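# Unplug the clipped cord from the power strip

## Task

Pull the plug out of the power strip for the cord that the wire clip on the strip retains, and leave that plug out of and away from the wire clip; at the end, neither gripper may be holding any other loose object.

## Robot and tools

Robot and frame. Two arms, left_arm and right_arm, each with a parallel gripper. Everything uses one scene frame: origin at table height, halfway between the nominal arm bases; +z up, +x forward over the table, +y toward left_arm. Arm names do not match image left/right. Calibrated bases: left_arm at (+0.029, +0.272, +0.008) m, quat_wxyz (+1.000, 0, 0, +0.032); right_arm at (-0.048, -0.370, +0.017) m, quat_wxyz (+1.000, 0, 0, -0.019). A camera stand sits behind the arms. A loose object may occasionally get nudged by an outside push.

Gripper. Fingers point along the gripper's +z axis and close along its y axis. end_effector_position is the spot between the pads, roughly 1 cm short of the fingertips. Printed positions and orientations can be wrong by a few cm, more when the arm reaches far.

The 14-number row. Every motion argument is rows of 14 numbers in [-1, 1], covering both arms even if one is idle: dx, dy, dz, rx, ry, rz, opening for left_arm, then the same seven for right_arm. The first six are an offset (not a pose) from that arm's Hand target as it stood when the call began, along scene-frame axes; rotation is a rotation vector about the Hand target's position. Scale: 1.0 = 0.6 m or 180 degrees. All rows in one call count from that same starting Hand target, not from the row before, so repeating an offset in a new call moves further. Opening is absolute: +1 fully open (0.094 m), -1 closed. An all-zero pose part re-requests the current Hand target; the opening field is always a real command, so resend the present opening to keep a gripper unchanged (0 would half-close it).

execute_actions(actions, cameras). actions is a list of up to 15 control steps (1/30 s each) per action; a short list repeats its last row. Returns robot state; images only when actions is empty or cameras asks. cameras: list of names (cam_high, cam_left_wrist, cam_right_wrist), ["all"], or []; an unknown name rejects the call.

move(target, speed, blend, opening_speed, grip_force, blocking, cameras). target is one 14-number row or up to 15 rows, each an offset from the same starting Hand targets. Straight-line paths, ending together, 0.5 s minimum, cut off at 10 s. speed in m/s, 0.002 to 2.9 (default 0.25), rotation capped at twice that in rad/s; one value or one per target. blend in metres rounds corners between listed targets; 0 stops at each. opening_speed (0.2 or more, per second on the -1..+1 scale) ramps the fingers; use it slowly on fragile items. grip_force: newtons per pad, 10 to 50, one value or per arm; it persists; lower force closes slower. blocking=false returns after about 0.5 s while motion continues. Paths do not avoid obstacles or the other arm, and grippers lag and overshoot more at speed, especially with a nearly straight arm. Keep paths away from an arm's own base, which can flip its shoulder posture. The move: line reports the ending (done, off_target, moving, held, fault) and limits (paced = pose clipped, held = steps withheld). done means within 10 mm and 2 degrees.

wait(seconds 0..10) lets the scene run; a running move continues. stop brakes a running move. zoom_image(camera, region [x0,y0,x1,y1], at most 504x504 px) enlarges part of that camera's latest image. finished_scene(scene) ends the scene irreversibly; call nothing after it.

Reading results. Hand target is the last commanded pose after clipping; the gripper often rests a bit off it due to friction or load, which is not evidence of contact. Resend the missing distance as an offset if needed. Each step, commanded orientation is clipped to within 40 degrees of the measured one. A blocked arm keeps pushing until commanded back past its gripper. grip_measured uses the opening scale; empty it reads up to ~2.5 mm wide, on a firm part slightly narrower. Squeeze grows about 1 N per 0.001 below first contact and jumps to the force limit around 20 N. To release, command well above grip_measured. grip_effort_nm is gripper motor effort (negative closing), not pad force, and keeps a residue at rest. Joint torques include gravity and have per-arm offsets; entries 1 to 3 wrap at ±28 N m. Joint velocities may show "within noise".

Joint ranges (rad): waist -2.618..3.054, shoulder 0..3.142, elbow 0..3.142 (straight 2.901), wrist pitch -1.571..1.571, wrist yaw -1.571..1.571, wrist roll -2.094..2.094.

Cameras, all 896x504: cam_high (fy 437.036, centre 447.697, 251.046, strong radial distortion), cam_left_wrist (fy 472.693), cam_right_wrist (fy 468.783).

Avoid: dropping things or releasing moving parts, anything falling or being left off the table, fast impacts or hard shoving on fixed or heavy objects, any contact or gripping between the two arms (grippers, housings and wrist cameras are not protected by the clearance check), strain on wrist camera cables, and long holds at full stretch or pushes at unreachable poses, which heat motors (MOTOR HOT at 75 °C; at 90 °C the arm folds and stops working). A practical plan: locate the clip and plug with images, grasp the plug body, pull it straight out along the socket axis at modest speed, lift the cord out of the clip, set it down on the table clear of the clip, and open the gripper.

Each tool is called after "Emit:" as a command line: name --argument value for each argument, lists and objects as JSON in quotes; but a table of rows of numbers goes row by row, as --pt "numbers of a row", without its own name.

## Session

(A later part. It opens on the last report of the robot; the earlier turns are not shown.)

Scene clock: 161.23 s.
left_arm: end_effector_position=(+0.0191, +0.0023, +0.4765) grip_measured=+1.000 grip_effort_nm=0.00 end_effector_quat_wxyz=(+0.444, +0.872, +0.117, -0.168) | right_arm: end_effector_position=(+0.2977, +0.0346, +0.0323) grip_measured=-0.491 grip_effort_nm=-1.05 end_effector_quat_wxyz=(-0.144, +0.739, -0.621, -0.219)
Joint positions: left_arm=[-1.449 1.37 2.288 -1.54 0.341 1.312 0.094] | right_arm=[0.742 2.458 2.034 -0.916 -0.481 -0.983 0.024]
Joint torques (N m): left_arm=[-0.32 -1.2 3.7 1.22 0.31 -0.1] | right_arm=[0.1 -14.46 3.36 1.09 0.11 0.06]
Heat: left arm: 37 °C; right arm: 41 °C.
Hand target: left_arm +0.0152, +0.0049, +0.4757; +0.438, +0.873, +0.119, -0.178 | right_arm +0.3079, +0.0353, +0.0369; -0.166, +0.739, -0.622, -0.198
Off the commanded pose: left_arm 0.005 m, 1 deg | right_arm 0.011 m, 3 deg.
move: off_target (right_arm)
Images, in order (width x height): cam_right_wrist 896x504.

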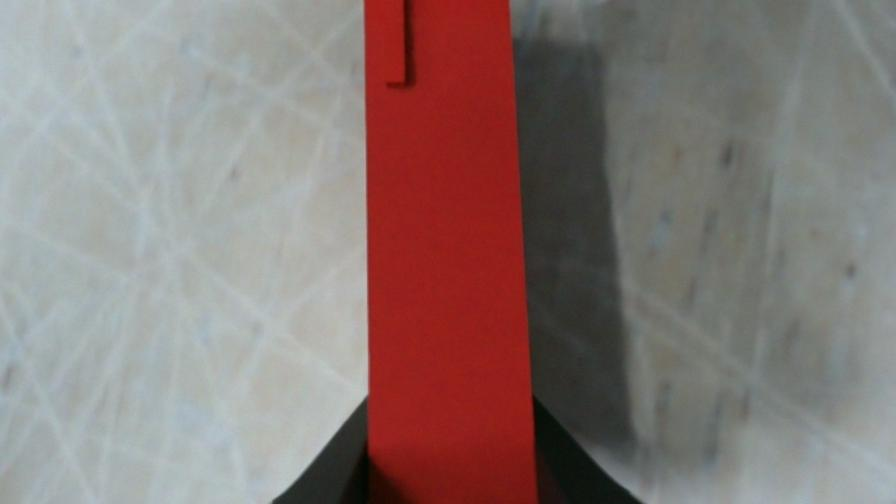

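Emit:
move --pt "0 0 0 0 0 0 1 0.0 0 -0.025 0 0 0 -1" --pt "0 0 0 0 0 0 1 -0.012 0 -0.015 0 0 0 0.0" --speed 0.06 --opening_speed 0.4 --cameras '["cam_right_wrist"]'

Emit:
move --target '[0,0,0,0,0,0,1,0.0,-0.06,0.22,0,0,0,0.0]' --speed 0.2 --cameras '["cam_high","cam_right_wrist"]'

Scene clock: 171.90 s.
left_arm: end_effector_position=(+0.0191, +0.0023, +0.4765) grip_measured=+1.000 grip_effort_nm=0.00 end_effector_quat_wxyz=(+0.444, +0.872, +0.117, -0.168) | right_arm: end_effector_position=(+0.3016, +0.0374, +0.0252) grip_measured=-0.003 grip_effort_nm=0.15 end_effector_quat_wxyz=(-0.165, +0.741, -0.617, -0.207)
Joint positions: left_arm=[-1.449 1.37 2.288 -1.54 0.341 1.312 0.094] | right_arm=[0.747 2.438 1.964 -0.816 -0.462 -0.978 0.047]
Joint torques (N m): left_arm=[-0.25 -1.07 3.84 1.21 0.3 -0.11] | right_arm=[0.38 -14.41 3.28 0.78 -0.04 0.14]
Heat: left arm: 37 °C; right arm: 41 °C.
Hand target: left_arm +0.0152, +0.0049, +0.4757; +0.438, +0.873, +0.119, -0.178 | right_arm +0.3007, +0.0353, +0.0279; -0.167, +0.739, -0.622, -0.198
Off the commanded pose: left_arm 0.005 m, 1 deg | right_arm 0.004 m, 1 deg.
move: done; target 2's new opening was sent with right_arm's hand 0.004 m and 3 deg from that target
Images, in order (width x height): cam_right_wrist 896x504.

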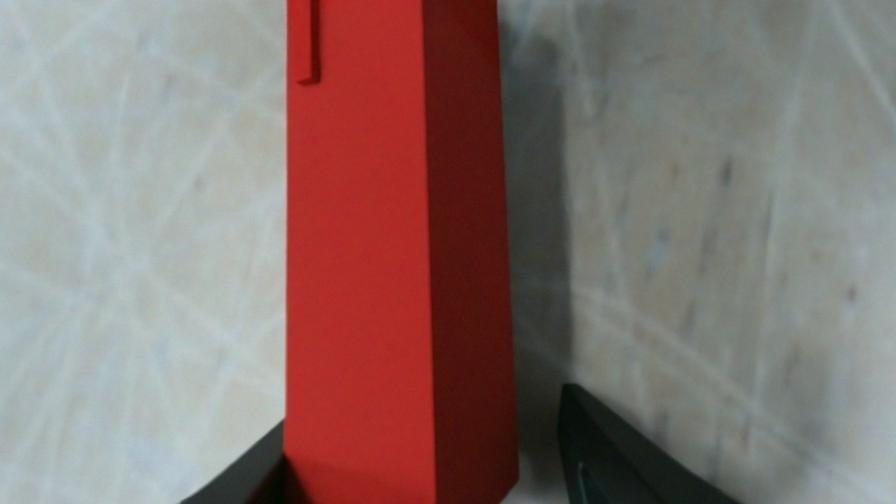

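Scene clock: 173.50 s.
left_arm: end_effector_position=(+0.0191, +0.0023, +0.4765) grip_measured=+1.000 grip_effort_nm=0.00 end_effector_quat_wxyz=(+0.444, +0.872, +0.117, -0.168) | right_arm: end_effector_position=(+0.2982, -0.0041, +0.1354) grip_measured=-0.003 grip_effort_nm=0.14 end_effector_quat_wxyz=(-0.139, +0.736, -0.633, -0.196)
Joint positions: left_arm=[-1.449 1.37 2.288 -1.54 0.341 1.312 0.094] | right_arm=[0.695 2.319 2.216 -1.259 -0.441 -1.018 0.047]
Joint torques (N m): left_arm=[-0.2 -1.35 3.63 1.2 0.32 -0.13] | right_arm=[-0.31 -14.43 7.02 0.54 -0.41 -0.1]
Heat: left arm: 37 °C; right arm: 41 °C.
Hand target: left_arm +0.0152, +0.0049, +0.4757; +0.438, +0.873, +0.119, -0.178 | right_arm +0.3009, -0.0007, +0.1599; -0.167, +0.739, -0.622, -0.198
Off the commanded pose: left_arm 0.005 m, 1 deg | right_arm 0.025 m, 3 deg.
move: off_target (right_arm)
Images, in order (width x height): cam_high 896x504, cam_right_wrist 896x504.

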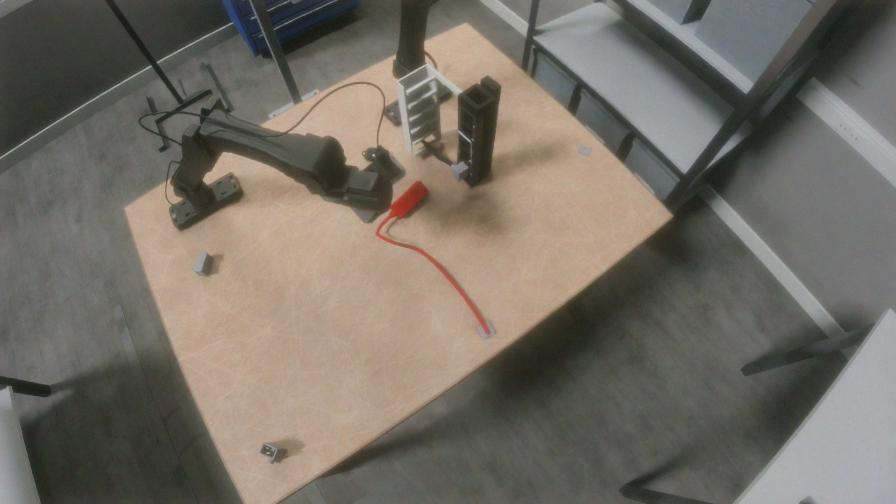

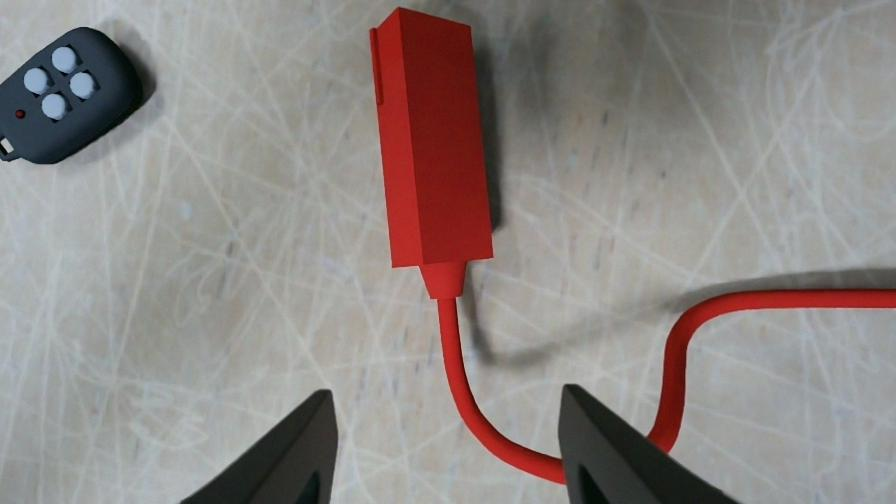

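Emit:
finished_scene --scene 2

The scene is finished: the task was done.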